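# Place the shelf bench's graduated cylinder upright in cart tray

## Task

Pick up the graduated cylinder on the bench that has shelves and set it standing upright in the cart's top tray. At the end its base must sit on the tray's own floor, not on top of another cylinder's base, and every other cylinder must also be standing in the tray. The task fails if any graduated cylinder tips over or reaches the room's floor, or if a glass cylinder drops more than a few centimetres or is struck hard. It also fails if any bottle or jar is left toppled, or if the robot falls or finishes leaning.

## Robot and tools

Robot: TidyBot++, a four-caster mobile base (0.54 m long, 0.50 m wide, 0.38 m high) carrying one seven-joint arm with a two-finger gripper. The shoulder sits 0.12 m ahead of the base centre at 0.68 m height. Cameras: base_camera (fixed on the base, facing forward) and wrist_camera (looks along the hand). Loose objects may occasionally get a brief nudge from outside.

Frames (metres): the base frame has its origin on the floor below the base centre, x forward, y left, z up. hand_pose is reported in it: the point between the finger pads, with its z axis running out along the fingers and the fingers closing along its y axis. The odometry frame is the base frame as it was when the scene began; base_odometry is in it, heading in rad (left positive, -3.142 to 3.142), and it only counts wheel rotation, so slipping looks like travel. base_tilt gives lean in degrees, forward and right positive.

Tool move: one action per call. Its parts start together.
- base: an object with any of translate_m (forward +), strafe_m (left +), each -2 to 2 m, and rotate_rad (counter-clockwise from above +), -6.3 to 6.3. These are offsets from where the base last reported itself, measured along the base's axes at that moment, not poses.
- joints: an object of absolute targets by name: joint_1_rad to joint_7_rad in radians and gripper_pos 0 (open, ~85 mm gap) to 1 (closed). joint_2_rad is limited to -2.249..2.249, joint_4_rad to -2.579..2.579, joint_6_rad to -2.099..2.099; the others are continuous and take the short way round, so turn in steps under half a turn. joint_1_rad positive is clockwise from above (opposite to heading).
- target: one list of seven numbers [x, y, z, qw, qx, qy, qz], an absolute hand pose in the base frame (metres, unit quaternion), same form as hand_pose. With target, joints may only contain gripper_pos.
- speeds: caps for this action only: translate_m / strafe_m 0.05 to 0.5 m/s (give one value under one key if both are used), rotate_rad 0.1 to 1.57 rad/s.
- cameras: list of base_camera, wrist_camera or all; [] for no images.
- blocking: true/omitted waits until everything is at rest; false returns in about half a second while motion continues. A new move overrides only the targets it names.
An unknown key makes the call invalid; an out-of-range value gets it refused, and then later move, wait and finished_scene calls in the same reply are skipped (also after an unrequested stop).

Tool wait: seconds from 0 to 10, plus optional cameras; returns state and images, ending early once motions settle. wait(0) shows a non-blocking move in the line "earlier move".
Tool stop: brakes all running motions; braked ones report "stopped" and may keep pressing on contact.
Tool zoom_image: camera plus region [x0, y0, x1, y1] in pixels of that camera's latest image, origin top-left, at most 504 x 504.
Tool read_manual: only licence texts; no motion.
Tool finished_scene: scene = current scene number; ends the scene for good, so the cylinder must already be standing stable without help.

Reading results: "move" reads done when all motions finished, otherwise the worst status. base_status, joint_status and hand_status give done, moving, off_target (rested away from the goal, maybe still pushing), not_followed (a check withheld the arm's targets; "pose unreachable" or "joint command not followed" with a cause), contact_stop, time_out (base moves are cut after 14 s; an unreachable hand target wanders up to 10 s), torque_fault or limit_stop_at_motor_heat. hand_status done means within 10 mm and 2 degrees; most hand moves end off_target by up to ~3 cm. hand_target is where the commanded joints would put the hand. on_its_own lists actions the robot took unasked. motor_effort gives percent of each motor's maximum (bracket = peak in the last action); a Motor temperatures line lists each arm joint; MOTOR HOT appears at 60 °C, and at 75 °C the arm sags in an over-temperature stop. ARM HIT means the arm struck the base or itself.

Practical points: to fix a hand position, add (wanted minus measured hand_pose) to the last target's x, y, z. To keep a loaded hand still, resend hand_target, not hand_pose. Held objects make the arm sag; when a carried object lands on a surface, hand_pose nearly stops dropping while effort shifts slightly, so watch images. A straight-down hand reaches at most about 0.94 m high, and only near the base. Folded, the hand projects up to 0.08 m past the base front. Closed fingertips reach about 20 mm beyond hand_pose; fingers at gripper_pos 1 press hard (100 to 150 N each), so squeeze the glass gently and do not grip while it still rests on something and is being dragged.

Avoid: driving or turning the base while the arm is caught on furniture (tipping risk above ~0.6 m), stretching the arm far out or swinging it sideways when extended, pushing the arm into desks or the base (no obstacle avoidance, torque faults stop the arm for 10 s), dropping or knocking the glass cylinder, releasing it while it moves, toppling bottles or jars, and long stretched-out holds that overheat motors.

Each tool is called as name(argument=value, ...) on one line, values as JSON.

## Session

move()

Scene clock: 0.00 s.
Motor temperatures (°C): [35 37 33 33 38 37 38]
base_odometry: x=+0.000 y=+0.000 heading=+0.000
base_tilt: forward=-0.3 right=+0.1
base_status: not commanded
joint_positions: joint_1_rad=-0.007 joint_2_rad=-0.332 joint_3_rad=+3.102 joint_4_rad=-2.510 joint_5_rad=-0.018 joint_6_rad=-0.911 joint_7_rad=+1.526 gripper_pos=+0.000
joint_status: not commanded
motor_effort: joint_1_rad=+0 joint_2_rad=-2 joint_3_rad=+1 joint_4_rad=+14 joint_5_rad=+0 joint_6_rad=+1 joint_7_rad=-1
hand_pose: x=+0.2557 y=+0.0106 z=+0.5892 quat_wxyz=(-0.002, +1.000, -0.006, +0.026) (m; base frame)
hand_target: x=+0.2572 y=+0.0107 z=+0.5900 quat_wxyz=(-0.002, +1.000, -0.006, +0.028) (m; base frame)
hand_status: not commanded
pictures: base_camera, wrist_camera
Images, in order (width x height): base_camera 644x364, wrist_camera 644x476.

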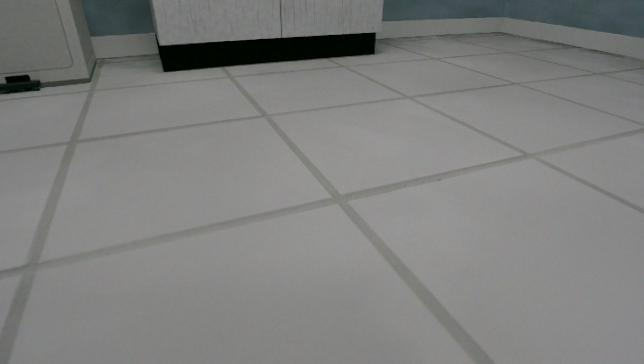

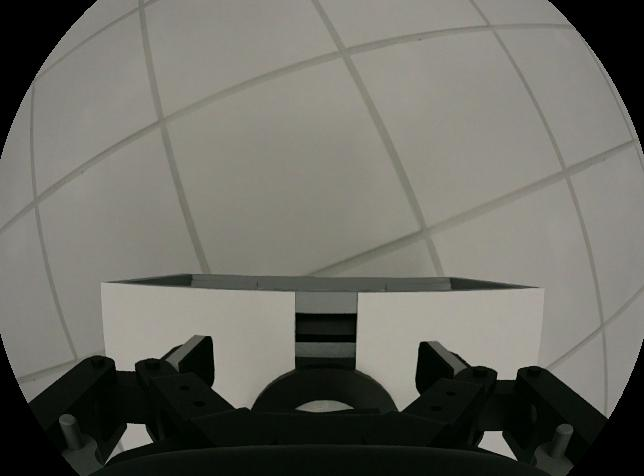

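move(joints={"joint_6_rad": 0.5, "joint_4_rad": -2.2})

move(base={"rotate_rad": 1.5})

move(base={"rotate_rad": 1.5})

move(base={"rotate_rad": 1.5})

Scene clock: 3.90 s.
Motor temperatures (°C): [35 37 33 33 38 37 38]
move: done
base_odometry: x=+0.000 y=+0.000 heading=+0.000
base_tilt: forward=-0.3 right=+0.1
base_status: not commanded
joint_positions: joint_1_rad=-0.007 joint_2_rad=-0.334 joint_3_rad=+3.102 joint_4_rad=-2.213 joint_5_rad=-0.018 joint_6_rad=+0.442 joint_7_rad=+1.526 gripper_pos=+0.000
joint_status: all done
motor_effort: joint_1_rad=-1(1) joint_2_rad=-8(10) joint_3_rad=+1(1) joint_4_rad=+21(21) joint_5_rad=+1(1) joint_6_rad=+8(9) joint_7_rad=+0(1)
hand_pose: x=+0.5883 y=+0.0241 z=+1.0251 quat_wxyz=(-0.033, +0.658, -0.004, +0.752) (m; base frame)
hand_target: x=+0.5865 y=+0.0240 z=+1.0498 quat_wxyz=(-0.034, +0.632, -0.004, +0.774) (m; base frame)
hand_status: not commanded
pictures: base_camera, wrist_camera
Images, in order (width x height): base_camera 644x364, wrist_camera 644x476.

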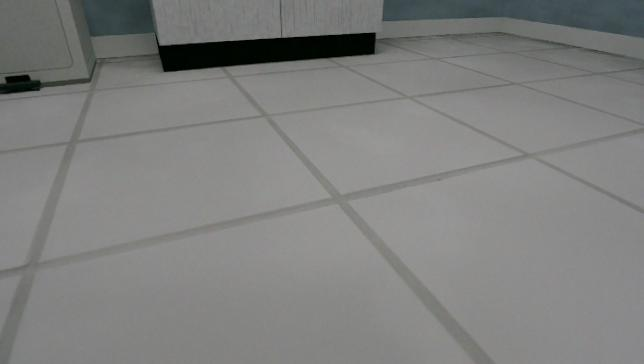

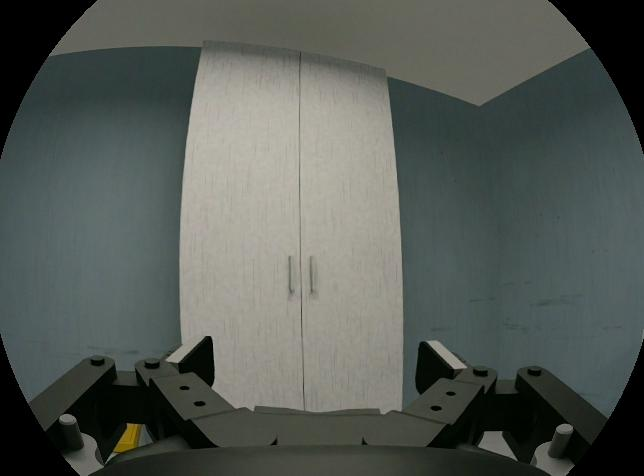

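Scene clock: 6.13 s.
Motor temperatures (°C): [35 37 33 33 38 37 38]
move: done
base_odometry: x=+0.000 y=+0.000 heading=+1.500
base_tilt: forward=-0.3 right=+0.1
base_status: done
joint_positions: joint_1_rad=-0.007 joint_2_rad=-0.334 joint_3_rad=+3.100 joint_4_rad=-2.213 joint_5_rad=-0.018 joint_6_rad=+0.445 joint_7_rad=+1.526 gripper_pos=+0.000
joint_status: not commanded
motor_effort: joint_1_rad=+0(2) joint_2_rad=-8(11) joint_3_rad=+1(3) joint_4_rad=+21(21) joint_5_rad=+1(2) joint_6_rad=+8(9) joint_7_rad=+0(1)
hand_pose: x=+0.5881 y=+0.0252 z=+1.0259 quat_wxyz=(-0.033, +0.657, -0.003, +0.753) (m; base frame)
hand_target: x=+0.5865 y=+0.0240 z=+1.0498 quat_wxyz=(-0.034, +0.632, -0.004, +0.774) (m; base frame)
hand_status: not commanded
pictures: base_camera, wrist_camera
Images, in order (width x height): base_camera 644x364, wrist_camera 644x476.

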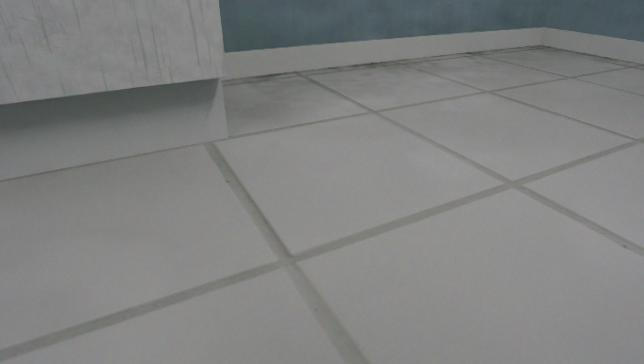

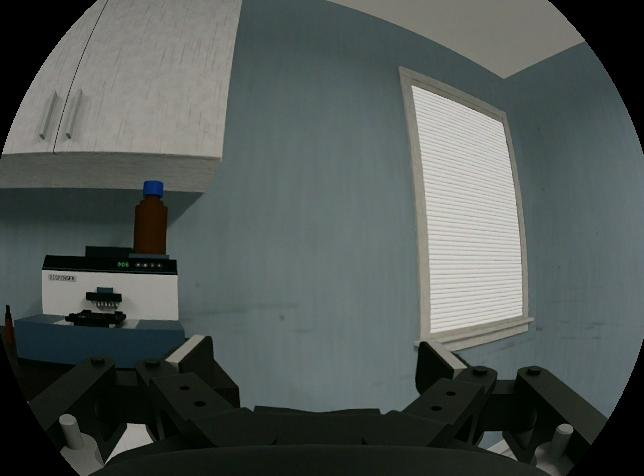

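Scene clock: 8.37 s.
Motor temperatures (°C): [35 37 33 33 38 37 38]
move: done
base_odometry: x=+0.000 y=+0.000 heading=+3.000
base_tilt: forward=-0.4 right=+0.1
base_status: done
joint_positions: joint_1_rad=-0.007 joint_2_rad=-0.334 joint_3_rad=+3.099 joint_4_rad=-2.213 joint_5_rad=-0.018 joint_6_rad=+0.445 joint_7_rad=+1.526 gripper_pos=+0.000
joint_status: not commanded
motor_effort: joint_1_rad=+0(2) joint_2_rad=-9(10) joint_3_rad=+1(3) joint_4_rad=+21(22) joint_5_rad=+0(2) joint_6_rad=+8(9) joint_7_rad=+0(1)
hand_pose: x=+0.5881 y=+0.0256 z=+1.0260 quat_wxyz=(-0.033, +0.657, -0.002, +0.753) (m; base frame)
hand_target: x=+0.5865 y=+0.0240 z=+1.0498 quat_wxyz=(-0.034, +0.632, -0.004, +0.774) (m; base frame)
hand_status: not commanded
pictures: base_camera, wrist_camera
Images, in order (width x height): base_camera 644x364, wrist_camera 644x476.

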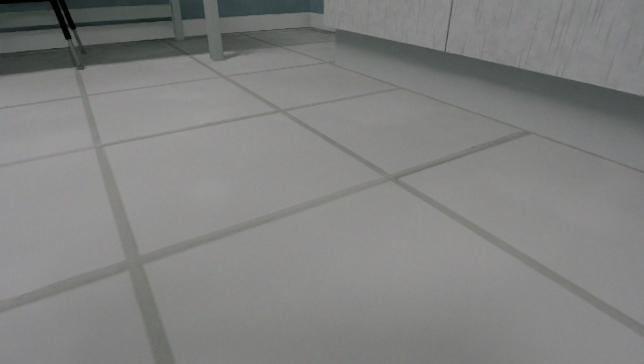

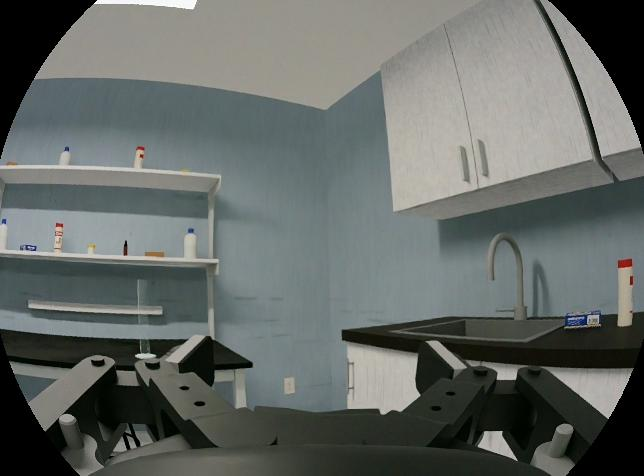

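Scene clock: 10.60 s.
Motor temperatures (°C): [35 37 33 33 38 37 38]
move: done
base_odometry: x=+0.000 y=+0.000 heading=-1.783
base_tilt: forward=-0.3 right=+0.0
base_status: done
joint_positions: joint_1_rad=-0.007 joint_2_rad=-0.334 joint_3_rad=+3.099 joint_4_rad=-2.213 joint_5_rad=-0.018 joint_6_rad=+0.445 joint_7_rad=+1.526 gripper_pos=+0.000
joint_status: not commanded
motor_effort: joint_1_rad=+0(2) joint_2_rad=-8(11) joint_3_rad=+1(3) joint_4_rad=+21(21) joint_5_rad=+1(1) joint_6_rad=+9(9) joint_7_rad=+0(1)
hand_pose: x=+0.5881 y=+0.0259 z=+1.0260 quat_wxyz=(-0.034, +0.657, -0.002, +0.753) (m; base frame)
hand_target: x=+0.5865 y=+0.0240 z=+1.0498 quat_wxyz=(-0.034, +0.632, -0.004, +0.774) (m; base frame)
hand_status: not commanded
pictures: base_camera, wrist_camera
Images, in order (width x height): base_camera 644x364, wrist_camera 644x476.

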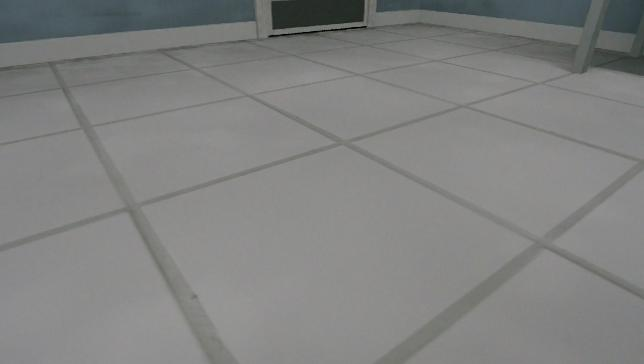

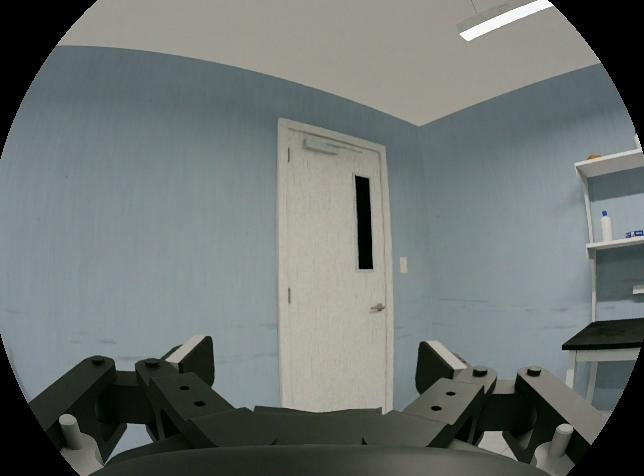

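move(joints={"joint_6_rad": -0.1}, base={"rotate_rad": 2.2})

move(base={"rotate_rad": 3.0})

Scene clock: 15.13 s.
Motor temperatures (°C): [35 37 32 33 38 37 38]
move: done
base_odometry: x=+0.000 y=+0.000 heading=+0.417
base_tilt: forward=-0.3 right=+0.0
base_status: done
joint_positions: joint_1_rad=-0.007 joint_2_rad=-0.333 joint_3_rad=+3.100 joint_4_rad=-2.210 joint_5_rad=-0.018 joint_6_rad=-0.063 joint_7_rad=+1.526 gripper_pos=+0.000
joint_status: all done
motor_effort: joint_1_rad=-1(2) joint_2_rad=-9(10) joint_3_rad=+1(2) joint_4_rad=+21(23) joint_5_rad=+0(1) joint_6_rad=+8(10) joint_7_rad=+0(1)
hand_pose: x=+0.5703 y=+0.0251 z=+0.8719 quat_wxyz=(-0.026, +0.825, -0.003, +0.564) (m; base frame)
hand_target: x=+0.5685 y=+0.0241 z=+0.8667 quat_wxyz=(-0.025, +0.833, -0.004, +0.553) (m; base frame)
hand_status: not commanded
pictures: base_camera, wrist_camera
Images, in order (width x height): base_camera 644x364, wrist_camera 644x476.

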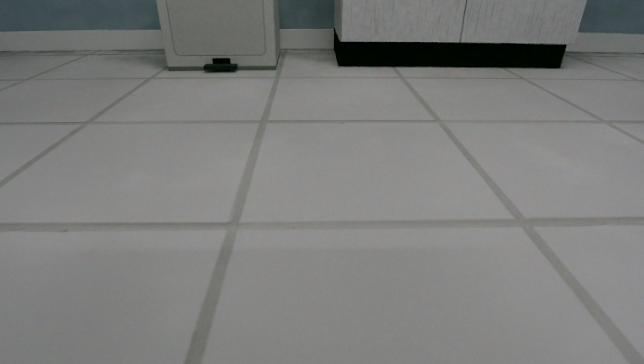

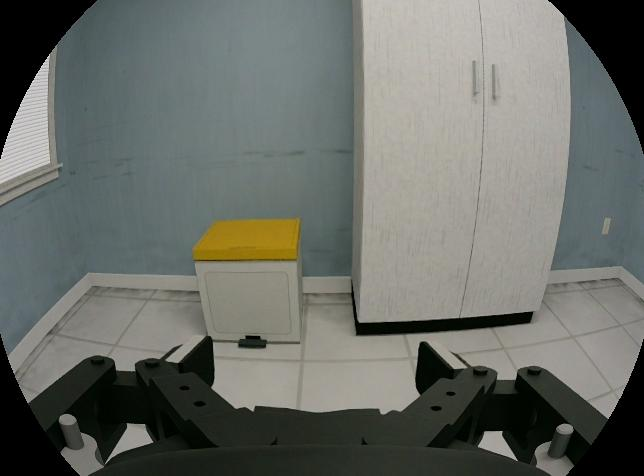

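Scene clock: 18.33 s.
Motor temperatures (°C): [35 37 32 33 38 37 38]
move: done
base_odometry: x=+0.000 y=+0.000 heading=-2.866
base_tilt: forward=-0.3 right=+0.1
base_status: done
joint_positions: joint_1_rad=-0.007 joint_2_rad=-0.333 joint_3_rad=+3.100 joint_4_rad=-2.210 joint_5_rad=-0.018 joint_6_rad=-0.063 joint_7_rad=+1.526 gripper_pos=+0.000
joint_status: not commanded
motor_effort: joint_1_rad=+0(2) joint_2_rad=-8(11) joint_3_rad=+1(2) joint_4_rad=+21(21) joint_5_rad=+1(1) joint_6_rad=+8(9) joint_7_rad=+0(1)
hand_pose: x=+0.5703 y=+0.0249 z=+0.8719 quat_wxyz=(-0.026, +0.825, -0.003, +0.564) (m; base frame)
hand_target: x=+0.5685 y=+0.0241 z=+0.8667 quat_wxyz=(-0.025, +0.833, -0.004, +0.553) (m; base frame)
hand_status: not commanded
pictures: base_camera, wrist_camera
Images, in order (width x height): base_camera 644x364, wrist_camera 644x476.

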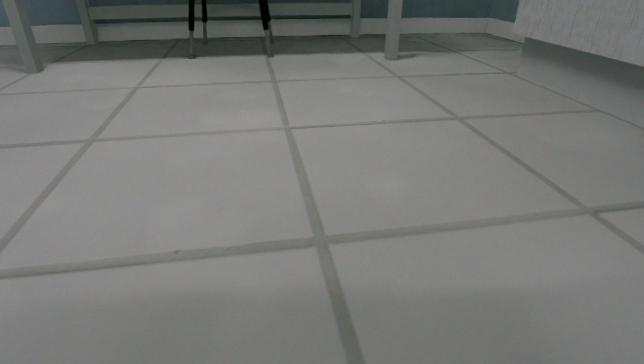

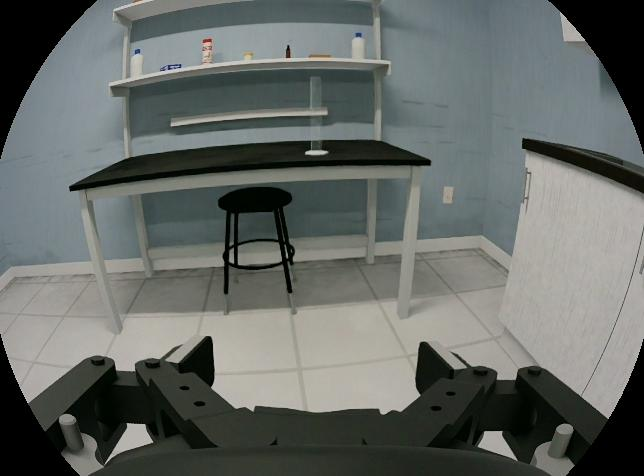

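move(base={"rotate_rad": 1.95})

move(base={"rotate_rad": -3.1})

Scene clock: 21.80 s.
Motor temperatures (°C): [35 37 32 33 38 37 38]
move: done
base_odometry: x=+0.000 y=+0.000 heading=-0.916
base_tilt: forward=-0.3 right=+0.0
base_status: done
joint_positions: joint_1_rad=-0.007 joint_2_rad=-0.333 joint_3_rad=+3.101 joint_4_rad=-2.210 joint_5_rad=-0.018 joint_6_rad=-0.063 joint_7_rad=+1.526 gripper_pos=+0.000
joint_status: not commanded
motor_effort: joint_1_rad=-1(2) joint_2_rad=-8(10) joint_3_rad=+1(2) joint_4_rad=+21(21) joint_5_rad=+1(1) joint_6_rad=+8(9) joint_7_rad=+0(1)
hand_pose: x=+0.5703 y=+0.0248 z=+0.8719 quat_wxyz=(-0.025, +0.825, -0.003, +0.564) (m; base frame)
hand_target: x=+0.5685 y=+0.0241 z=+0.8667 quat_wxyz=(-0.025, +0.833, -0.004, +0.553) (m; base frame)
hand_status: not commanded
pictures: base_camera, wrist_camera
Images, in order (width x height): base_camera 644x364, wrist_camera 644x476.

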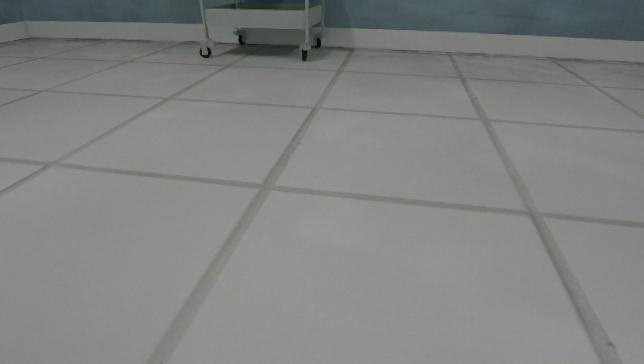

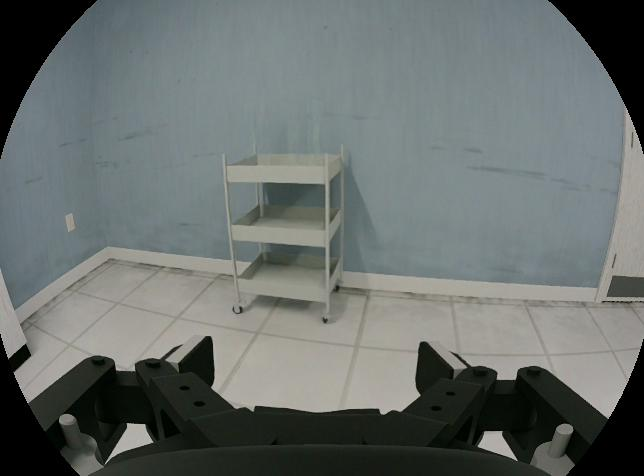

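Scene clock: 25.17 s.
Motor temperatures (°C): [35 37 32 33 38 37 38]
move: done
base_odometry: x=+0.000 y=+0.000 heading=+2.267
base_tilt: forward=-0.3 right=+0.0
base_status: done
joint_positions: joint_1_rad=-0.007 joint_2_rad=-0.333 joint_3_rad=+3.100 joint_4_rad=-2.210 joint_5_rad=-0.018 joint_6_rad=-0.063 joint_7_rad=+1.526 gripper_pos=+0.000
joint_status: not commanded
motor_effort: joint_1_rad=+0(2) joint_2_rad=-8(11) joint_3_rad=+1(3) joint_4_rad=+21(21) joint_5_rad=+1(1) joint_6_rad=+8(9) joint_7_rad=+0(1)
hand_pose: x=+0.5703 y=+0.0252 z=+0.8719 quat_wxyz=(-0.026, +0.825, -0.003, +0.564) (m; base frame)
hand_target: x=+0.5685 y=+0.0241 z=+0.8667 quat_wxyz=(-0.025, +0.833, -0.004, +0.553) (m; base frame)
hand_status: not commanded
pictures: base_camera, wrist_camera
Images, in order (width x height): base_camera 644x364, wrist_camera 644x476.

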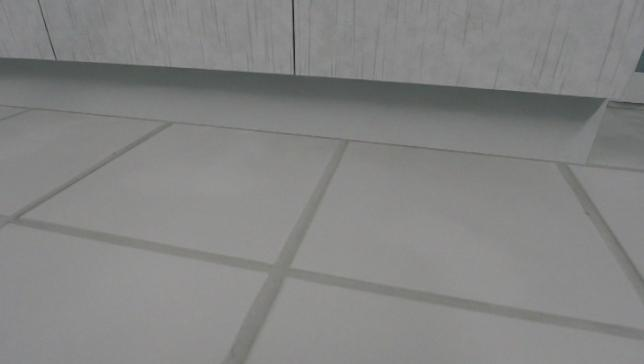

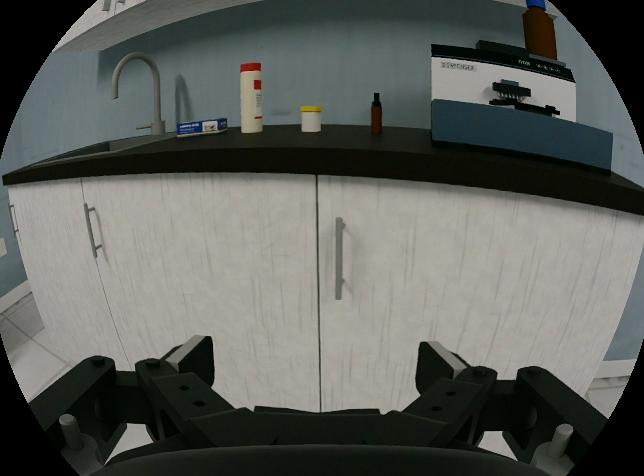

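move(base={"rotate_rad": 1.291}, cameras=[])

move(base={"translate_m": 0.7, "strafe_m": -0.29})

Scene clock: 32.77 s.
Motor temperatures (°C): [35 37 32 33 38 37 38]
move: done
base_odometry: x=+0.000 y=+0.000 heading=-2.725
base_tilt: forward=-0.3 right=+0.1
base_status: done
joint_positions: joint_1_rad=-0.007 joint_2_rad=-0.333 joint_3_rad=+3.099 joint_4_rad=-2.210 joint_5_rad=-0.018 joint_6_rad=-0.063 joint_7_rad=+1.526 gripper_pos=+0.000
joint_status: not commanded
motor_effort: joint_1_rad=-1(2) joint_2_rad=-8(10) joint_3_rad=+1(3) joint_4_rad=+21(21) joint_5_rad=+0(1) joint_6_rad=+8(9) joint_7_rad=+0(1)
hand_pose: x=+0.5703 y=+0.0255 z=+0.8719 quat_wxyz=(-0.026, +0.825, -0.002, +0.564) (m; base frame)
hand_target: x=+0.5685 y=+0.0241 z=+0.8667 quat_wxyz=(-0.025, +0.833, -0.004, +0.553) (m; base frame)
hand_status: not commanded
pictures: none
No camera images: "cameras" was empty.

Scene clock: 35.63 s.
Motor temperatures (°C): [35 37 32 33 38 37 38]
move: done
base_odometry: x=-0.758 y=-0.018 heading=-2.725
base_tilt: forward=-0.3 right=+0.0
base_status: done
joint_positions: joint_1_rad=-0.007 joint_2_rad=-0.333 joint_3_rad=+3.099 joint_4_rad=-2.210 joint_5_rad=-0.018 joint_6_rad=-0.063 joint_7_rad=+1.526 gripper_pos=+0.000
joint_status: not commanded
motor_effort: joint_1_rad=-1(1) joint_2_rad=-8(11) joint_3_rad=+1(2) joint_4_rad=+20(22) joint_5_rad=+1(1) joint_6_rad=+7(9) joint_7_rad=+0(1)
hand_pose: x=+0.5704 y=+0.0255 z=+0.8717 quat_wxyz=(-0.026, +0.825, -0.002, +0.564) (m; base frame)
hand_target: x=+0.5685 y=+0.0241 z=+0.8667 quat_wxyz=(-0.025, +0.833, -0.004, +0.553) (m; base frame)
hand_status: not commanded
pictures: base_camera, wrist_camera
Images, in order (width x height): base_camera 644x364, wrist_camera 644x476.

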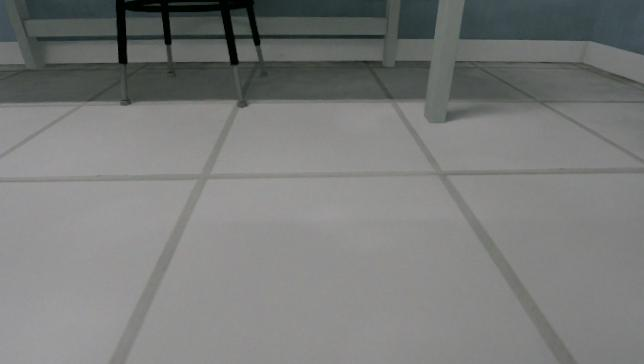

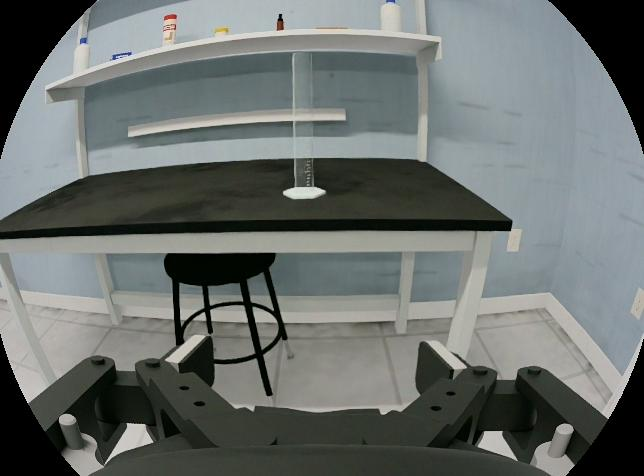

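move(joints={"joint_2_rad": 0.447, "joint_3_rad": 3.14, "joint_4_rad": -1.314, "joint_5_rad": 0.0, "joint_6_rad": 0.19, "joint_7_rad": 1.57, "gripper_pos": 0})

Scene clock: 42.60 s.
Motor temperatures (°C): [35 37 32 33 38 37 38]
move: done
base_odometry: x=-0.758 y=-0.018 heading=-2.725
base_tilt: forward=-0.3 right=+0.0
base_status: not commanded
joint_positions: joint_1_rad=-0.007 joint_2_rad=+0.433 joint_3_rad=+3.124 joint_4_rad=-1.342 joint_5_rad=-0.018 joint_6_rad=+0.132 joint_7_rad=+1.526 gripper_pos=+0.000
joint_status: all done
motor_effort: joint_1_rad=-1(1) joint_2_rad=-37(38) joint_3_rad=+0(1) joint_4_rad=+21(23) joint_5_rad=+0(2) joint_6_rad=+9(9) joint_7_rad=+0(1)
hand_pose: x=+0.9135 y=+0.0168 z=+0.9774 quat_wxyz=(-0.031, +0.732, -0.018, +0.680) (m; base frame)
hand_target: x=+0.9208 y=+0.0077 z=+1.0017 quat_wxyz=(-0.003, +0.707, +0.002, +0.707) (m; base frame)
hand_status: not commanded
pictures: base_camera, wrist_camera
Images, in order (width x height): base_camera 644x364, wrist_camera 644x476.

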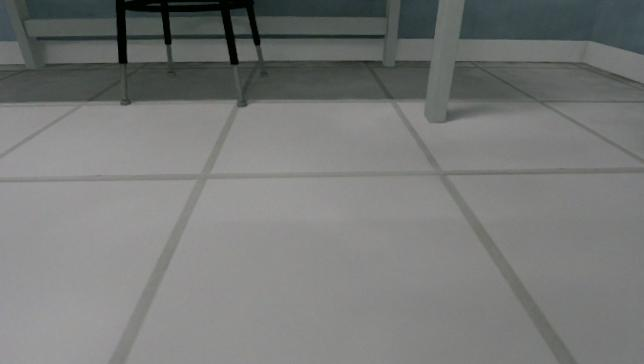

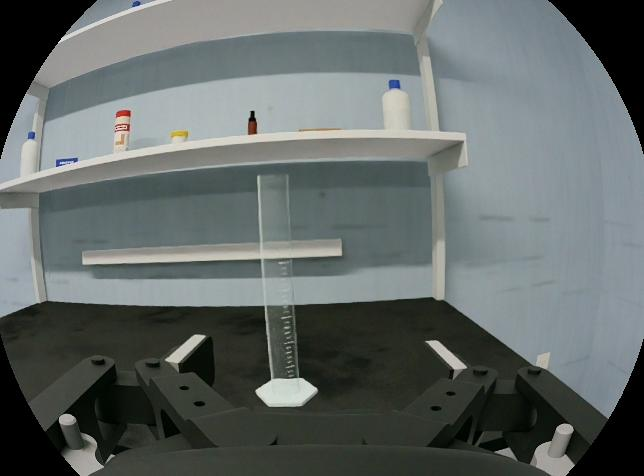

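move(joints={"joint_5_rad": 0.02, "joint_6_rad": 0.26, "joint_7_rad": 1.63, "joint_3_rad": 3.15}, base={"translate_m": 0.2, "strafe_m": 0.065}, speeds={"translate_m": 0.2})

Scene clock: 46.93 s.
Motor temperatures (°C): [35 37 32 33 38 37 38]
move: done
base_odometry: x=-0.914 y=-0.158 heading=-2.725
base_tilt: forward=-0.3 right=+0.1
base_status: done
joint_positions: joint_1_rad=-0.007 joint_2_rad=+0.438 joint_3_rad=+3.138 joint_4_rad=-1.334 joint_5_rad=-0.005 joint_6_rad=+0.215 joint_7_rad=+1.585 gripper_pos=+0.000
joint_status: all done
motor_effort: joint_1_rad=-1(3) joint_2_rad=-37(40) joint_3_rad=+0(1) joint_4_rad=+21(24) joint_5_rad=+1(2) joint_6_rad=+8(10) joint_7_rad=+0(1)
hand_pose: x=+0.9168 y=+0.0084 z=+1.0041 quat_wxyz=(+0.000, +0.702, +0.006, +0.712) (m; base frame)
hand_target: x=+0.9202 y=+0.0035 z=+1.0234 quat_wxyz=(+0.028, +0.681, +0.030, +0.731) (m; base frame)
hand_status: not commanded
pictures: base_camera, wrist_camera
Images, in order (width x height): base_camera 644x364, wrist_camera 644x476.

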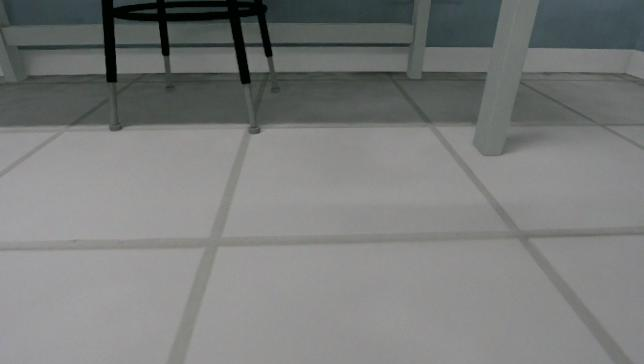

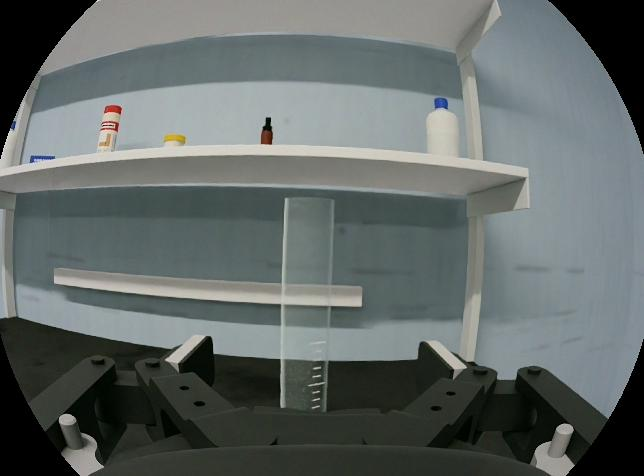

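zoom_image(camera="wrist_camera", region=[180, 120, 460, 420])

Scaled by 1.680.

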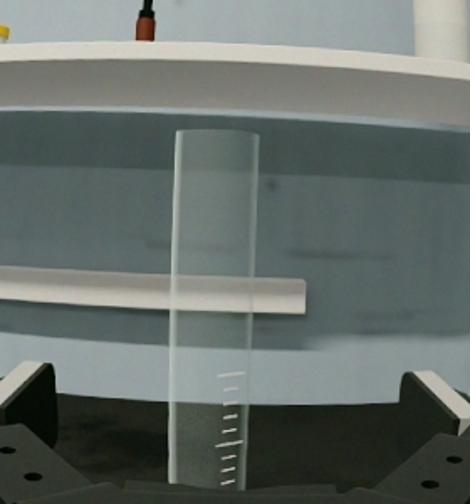

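move(base={"translate_m": 0.13, "strafe_m": 0.008}, speeds={"translate_m": 0.15})

zoom_image(camera="wrist_camera", region=[140, 120, 500, 470])

Scene clock: 53.37 s.
Motor temperatures (°C): [35 37 32 33 38 37 38]
move: done
base_odometry: x=-1.030 y=-0.218 heading=-2.725
base_tilt: forward=-0.3 right=+0.0
base_status: done
joint_positions: joint_1_rad=-0.007 joint_2_rad=+0.439 joint_3_rad=+3.138 joint_4_rad=-1.334 joint_5_rad=-0.005 joint_6_rad=+0.215 joint_7_rad=+1.585 gripper_pos=+0.000
joint_status: not commanded
motor_effort: joint_1_rad=+0(2) joint_2_rad=-37(40) joint_3_rad=+0(1) joint_4_rad=+21(22) joint_5_rad=+0(1) joint_6_rad=+9(10) joint_7_rad=+0(0)
hand_pose: x=+0.9170 y=+0.0083 z=+1.0037 quat_wxyz=(+0.000, +0.702, +0.006, +0.712) (m; base frame)
hand_target: x=+0.9202 y=+0.0035 z=+1.0234 quat_wxyz=(+0.028, +0.681, +0.030, +0.731) (m; base frame)
hand_status: not commanded
pictures: base_camera, wrist_camera
Images, in order (width x height): base_camera 644x364, wrist_camera 644x476.

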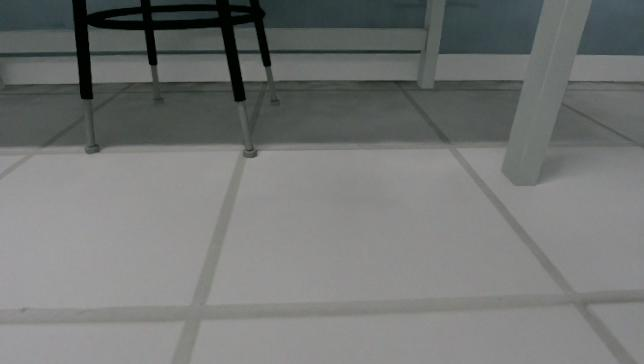

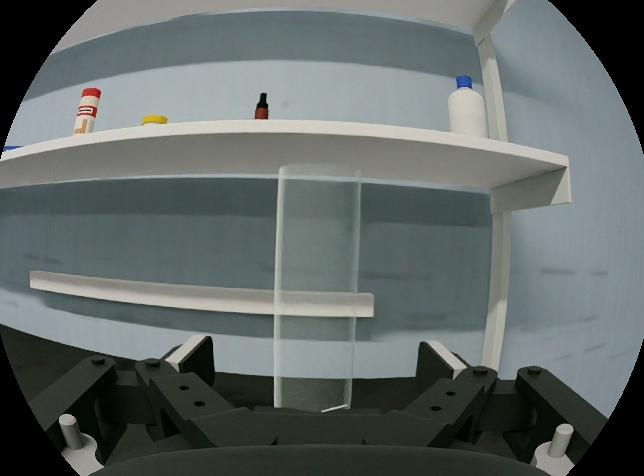

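Scaled by 1.400.

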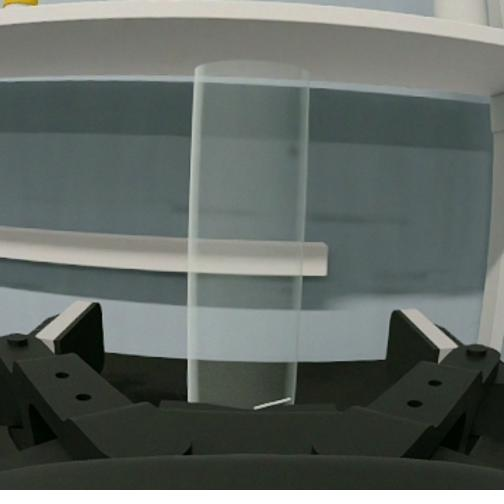

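move(base={"translate_m": 0.06}, speeds={"translate_m": 0.1})

zoom_image(camera="wrist_camera", region=[140, 120, 500, 470])

Scene clock: 56.57 s.
Motor temperatures (°C): [35 37 32 33 38 37 38]
move: done
base_odometry: x=-1.085 y=-0.243 heading=-2.724
base_tilt: forward=-0.3 right=+0.0
base_status: done
joint_positions: joint_1_rad=-0.007 joint_2_rad=+0.439 joint_3_rad=+3.138 joint_4_rad=-1.334 joint_5_rad=-0.005 joint_6_rad=+0.215 joint_7_rad=+1.585 gripper_pos=+0.000
joint_status: not commanded
motor_effort: joint_1_rad=-1(1) joint_2_rad=-37(40) joint_3_rad=+0(0) joint_4_rad=+21(22) joint_5_rad=+1(1) joint_6_rad=+8(9) joint_7_rad=+0(1)
hand_pose: x=+0.9170 y=+0.0083 z=+1.0039 quat_wxyz=(+0.000, +0.702, +0.006, +0.712) (m; base frame)
hand_target: x=+0.9202 y=+0.0035 z=+1.0234 quat_wxyz=(+0.028, +0.681, +0.030, +0.731) (m; base frame)
hand_status: not commanded
pictures: base_camera, wrist_camera
Images, in order (width x height): base_camera 644x364, wrist_camera 644x476.

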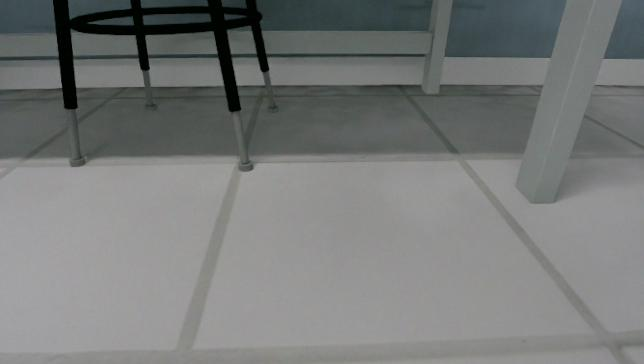

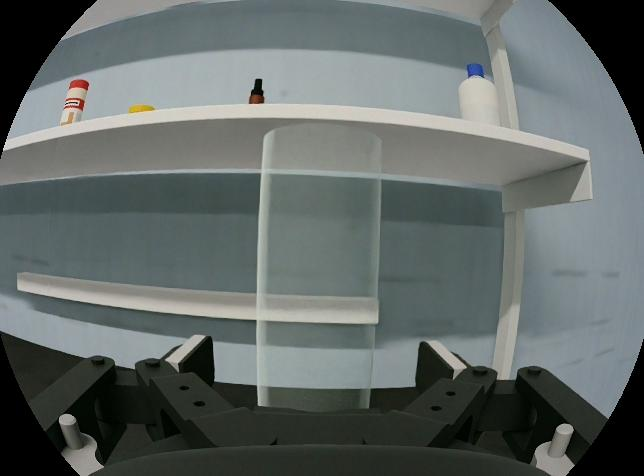

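Scaled by 1.400.

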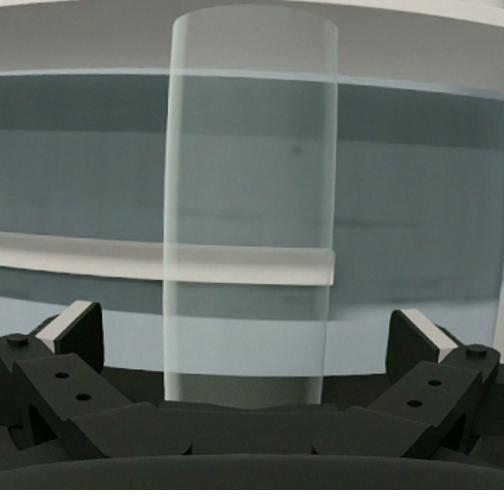

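move(joints={"gripper_pos": 0.45})

zoom_image(camera="wrist_camera", region=[140, 120, 500, 470])

Scene clock: 58.80 s.
Motor temperatures (°C): [35 37 32 33 38 37 38]
move: done
base_odometry: x=-1.085 y=-0.243 heading=-2.724
base_tilt: forward=-0.3 right=+0.1
base_status: not commanded
joint_positions: joint_1_rad=-0.007 joint_2_rad=+0.439 joint_3_rad=+3.138 joint_4_rad=-1.334 joint_5_rad=-0.005 joint_6_rad=+0.215 joint_7_rad=+1.585 gripper_pos=+0.450
joint_status: all done
motor_effort: joint_1_rad=+0(1) joint_2_rad=-37(38) joint_3_rad=+0(0) joint_4_rad=+21(22) joint_5_rad=+1(1) joint_6_rad=+8(9) joint_7_rad=+0(1)
hand_pose: x=+0.9170 y=+0.0083 z=+1.0039 quat_wxyz=(+0.000, +0.702, +0.006, +0.712) (m; base frame)
hand_target: x=+0.9202 y=+0.0035 z=+1.0234 quat_wxyz=(+0.028, +0.681, +0.030, +0.731) (m; base frame)
hand_status: not commanded
pictures: base_camera, wrist_camera
Images, in order (width x height): base_camera 644x364, wrist_camera 644x476.

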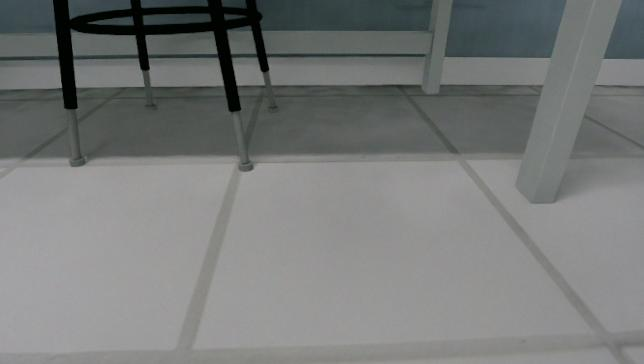

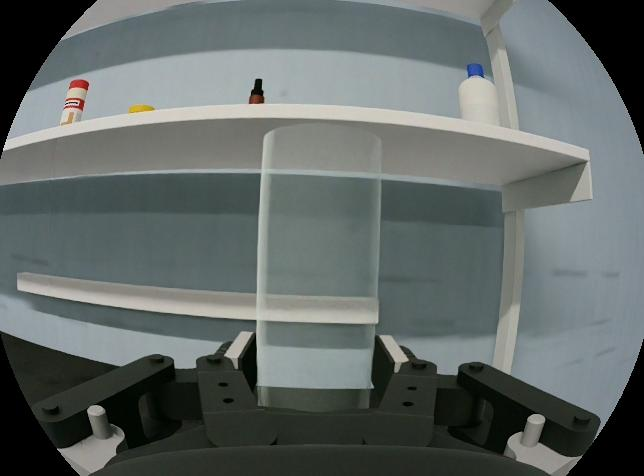

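Scaled by 1.400.

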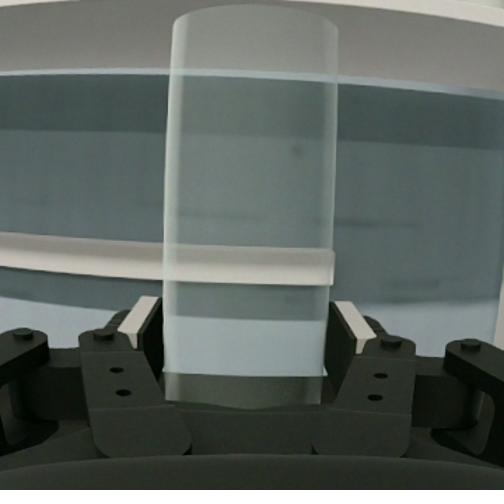

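move(joints={"gripper_pos": 0.56}, cameras=[])

move(joints={"gripper_pos": 0.66})

zoom_image(camera="wrist_camera", region=[140, 120, 500, 470])

Scene clock: 60.67 s.
Motor temperatures (°C): [34 37 32 33 38 37 38]
move: done
base_odometry: x=-1.085 y=-0.243 heading=-2.724
base_tilt: forward=-0.3 right=+0.0
base_status: not commanded
joint_positions: joint_1_rad=-0.007 joint_2_rad=+0.439 joint_3_rad=+3.138 joint_4_rad=-1.334 joint_5_rad=-0.005 joint_6_rad=+0.215 joint_7_rad=+1.585 gripper_pos=+0.544
joint_status: all done
motor_effort: joint_1_rad=+0(1) joint_2_rad=-37(38) joint_3_rad=+0(0) joint_4_rad=+23(23) joint_5_rad=+1(1) joint_6_rad=+9(10) joint_7_rad=+0(1)
hand_pose: x=+0.9170 y=+0.0083 z=+1.0039 quat_wxyz=(+0.000, +0.702, +0.006, +0.712) (m; base frame)
hand_target: x=+0.9202 y=+0.0035 z=+1.0234 quat_wxyz=(+0.028, +0.681, +0.030, +0.731) (m; base frame)
hand_status: not commanded
pictures: none
No camera images: "cameras" was empty.

Scene clock: 61.20 s.
Motor temperatures (°C): [34 37 32 33 38 37 38]
move: off_target
base_odometry: x=-1.085 y=-0.243 heading=-2.724
base_tilt: forward=-0.3 right=+0.0
base_status: not commanded
joint_positions: joint_1_rad=-0.007 joint_2_rad=+0.439 joint_3_rad=+3.138 joint_4_rad=-1.334 joint_5_rad=-0.005 joint_6_rad=+0.215 joint_7_rad=+1.585 gripper_pos=+0.551
joint_status: gripper_pos off_target (ended at +0.551, target +0.660)
motor_effort: joint_1_rad=-1(1) joint_2_rad=-37(38) joint_3_rad=+0(0) joint_4_rad=+22(22) joint_5_rad=+0(2) joint_6_rad=+9(9) joint_7_rad=+0(1)
hand_pose: x=+0.9170 y=+0.0083 z=+1.0039 quat_wxyz=(+0.000, +0.702, +0.006, +0.712) (m; base frame)
hand_target: x=+0.9202 y=+0.0035 z=+1.0234 quat_wxyz=(+0.028, +0.681, +0.030, +0.731) (m; base frame)
hand_status: not commanded
pictures: base_camera, wrist_camera
Images, in order (width x height): base_camera 644x364, wrist_camera 644x476.

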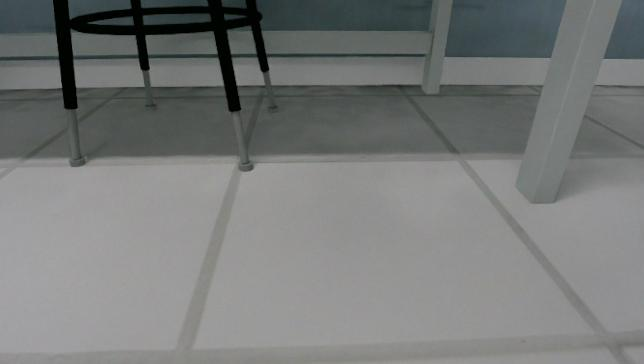

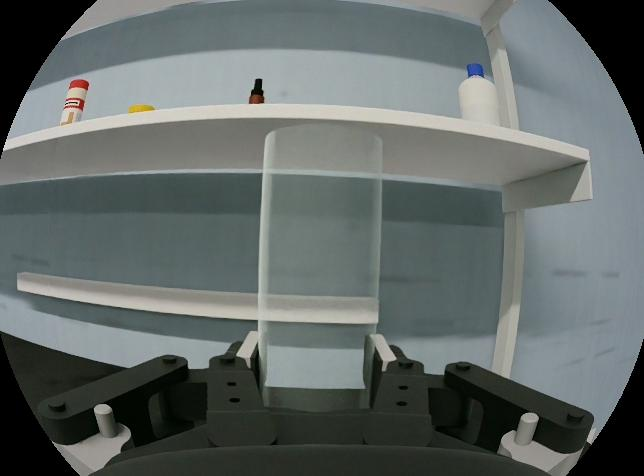

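Scaled by 1.400.

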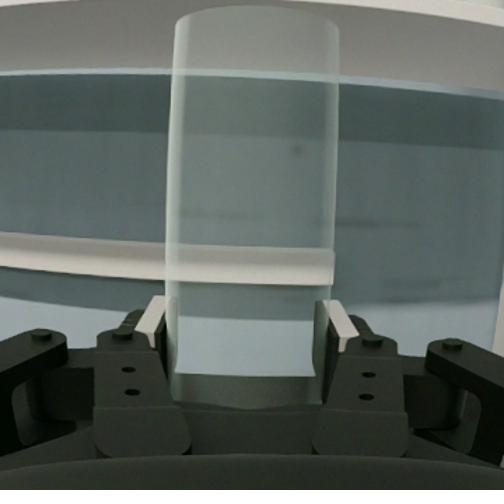

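move(joints={"joint_2_rad": 0.437, "joint_4_rad": -1.268, "joint_6_rad": 0.204, "gripper_pos": 0.7})

zoom_image(camera="wrist_camera", region=[140, 80, 500, 430])

Scene clock: 64.13 s.
Motor temperatures (°C): [34 37 32 33 38 37 38]
move: off_target
base_odometry: x=-1.085 y=-0.243 heading=-2.724
base_tilt: forward=-0.2 right=+0.1
base_status: not commanded
joint_positions: joint_1_rad=-0.007 joint_2_rad=+0.441 joint_3_rad=+3.138 joint_4_rad=-1.305 joint_5_rad=-0.005 joint_6_rad=+0.199 joint_7_rad=+1.585 gripper_pos=+0.551
joint_status: gripper_pos off_target (ended at +0.551, target +0.700); the others done
motor_effort: joint_1_rad=-1(1) joint_2_rad=-40(42) joint_3_rad=+0(0) joint_4_rad=+23(25) joint_5_rad=+1(1) joint_6_rad=+10(12) joint_7_rad=+0(1)
hand_pose: x=+0.9193 y=+0.0083 z=+1.0146 quat_wxyz=(+0.000, +0.699, +0.006, +0.715) (m; base frame)
hand_target: x=+0.9192 y=+0.0032 z=+1.0426 quat_wxyz=(+0.029, +0.681, +0.029, +0.731) (m; base frame)
hand_status: not commanded
pictures: base_camera, wrist_camera
Images, in order (width x height): base_camera 644x364, wrist_camera 644x476.

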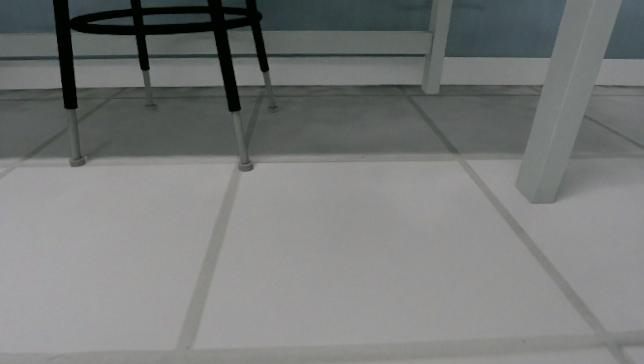

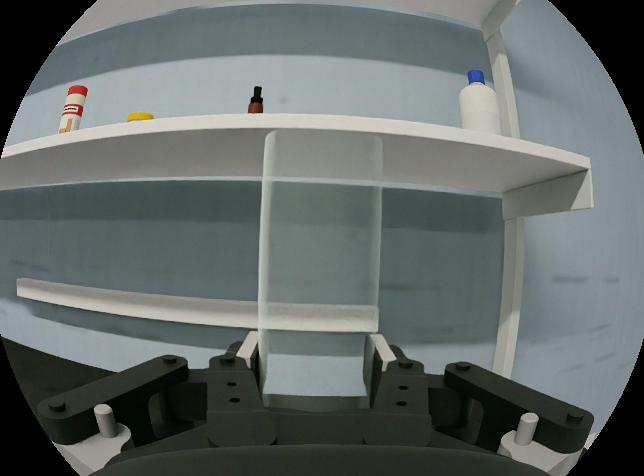

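Scaled by 1.400.

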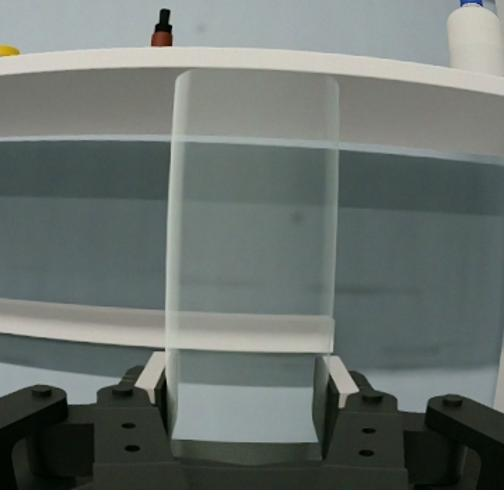

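move(base={"translate_m": -0.15}, speeds={"translate_m": 0.12})

Scene clock: 67.30 s.
Motor temperatures (°C): [34 37 32 33 38 37 38]
move: done
base_odometry: x=-0.948 y=-0.182 heading=-2.724
base_tilt: forward=-0.3 right=+0.1
base_status: done
joint_positions: joint_1_rad=-0.007 joint_2_rad=+0.440 joint_3_rad=+3.139 joint_4_rad=-1.304 joint_5_rad=-0.005 joint_6_rad=+0.199 joint_7_rad=+1.585 gripper_pos=+0.551
joint_status: not commanded
motor_effort: joint_1_rad=+0(1) joint_2_rad=-40(43) joint_3_rad=+0(1) joint_4_rad=+24(25) joint_5_rad=+0(1) joint_6_rad=+10(11) joint_7_rad=+0(1)
hand_pose: x=+0.9191 y=+0.0082 z=+1.0157 quat_wxyz=(+0.000, +0.698, +0.006, +0.716) (m; base frame)
hand_target: x=+0.9192 y=+0.0032 z=+1.0426 quat_wxyz=(+0.029, +0.681, +0.029, +0.731) (m; base frame)
hand_status: not commanded
pictures: base_camera, wrist_camera
Images, in order (width x height): base_camera 644x364, wrist_camera 644x476.

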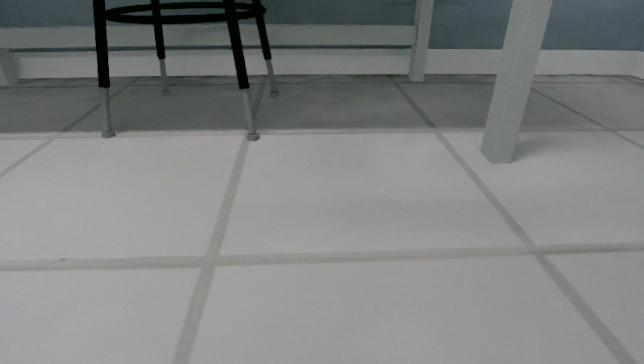

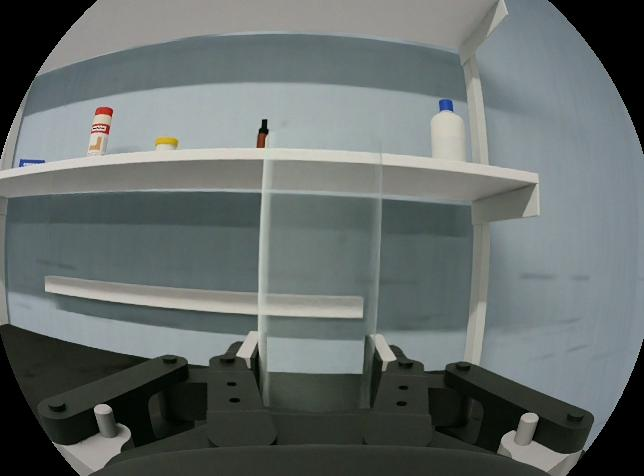

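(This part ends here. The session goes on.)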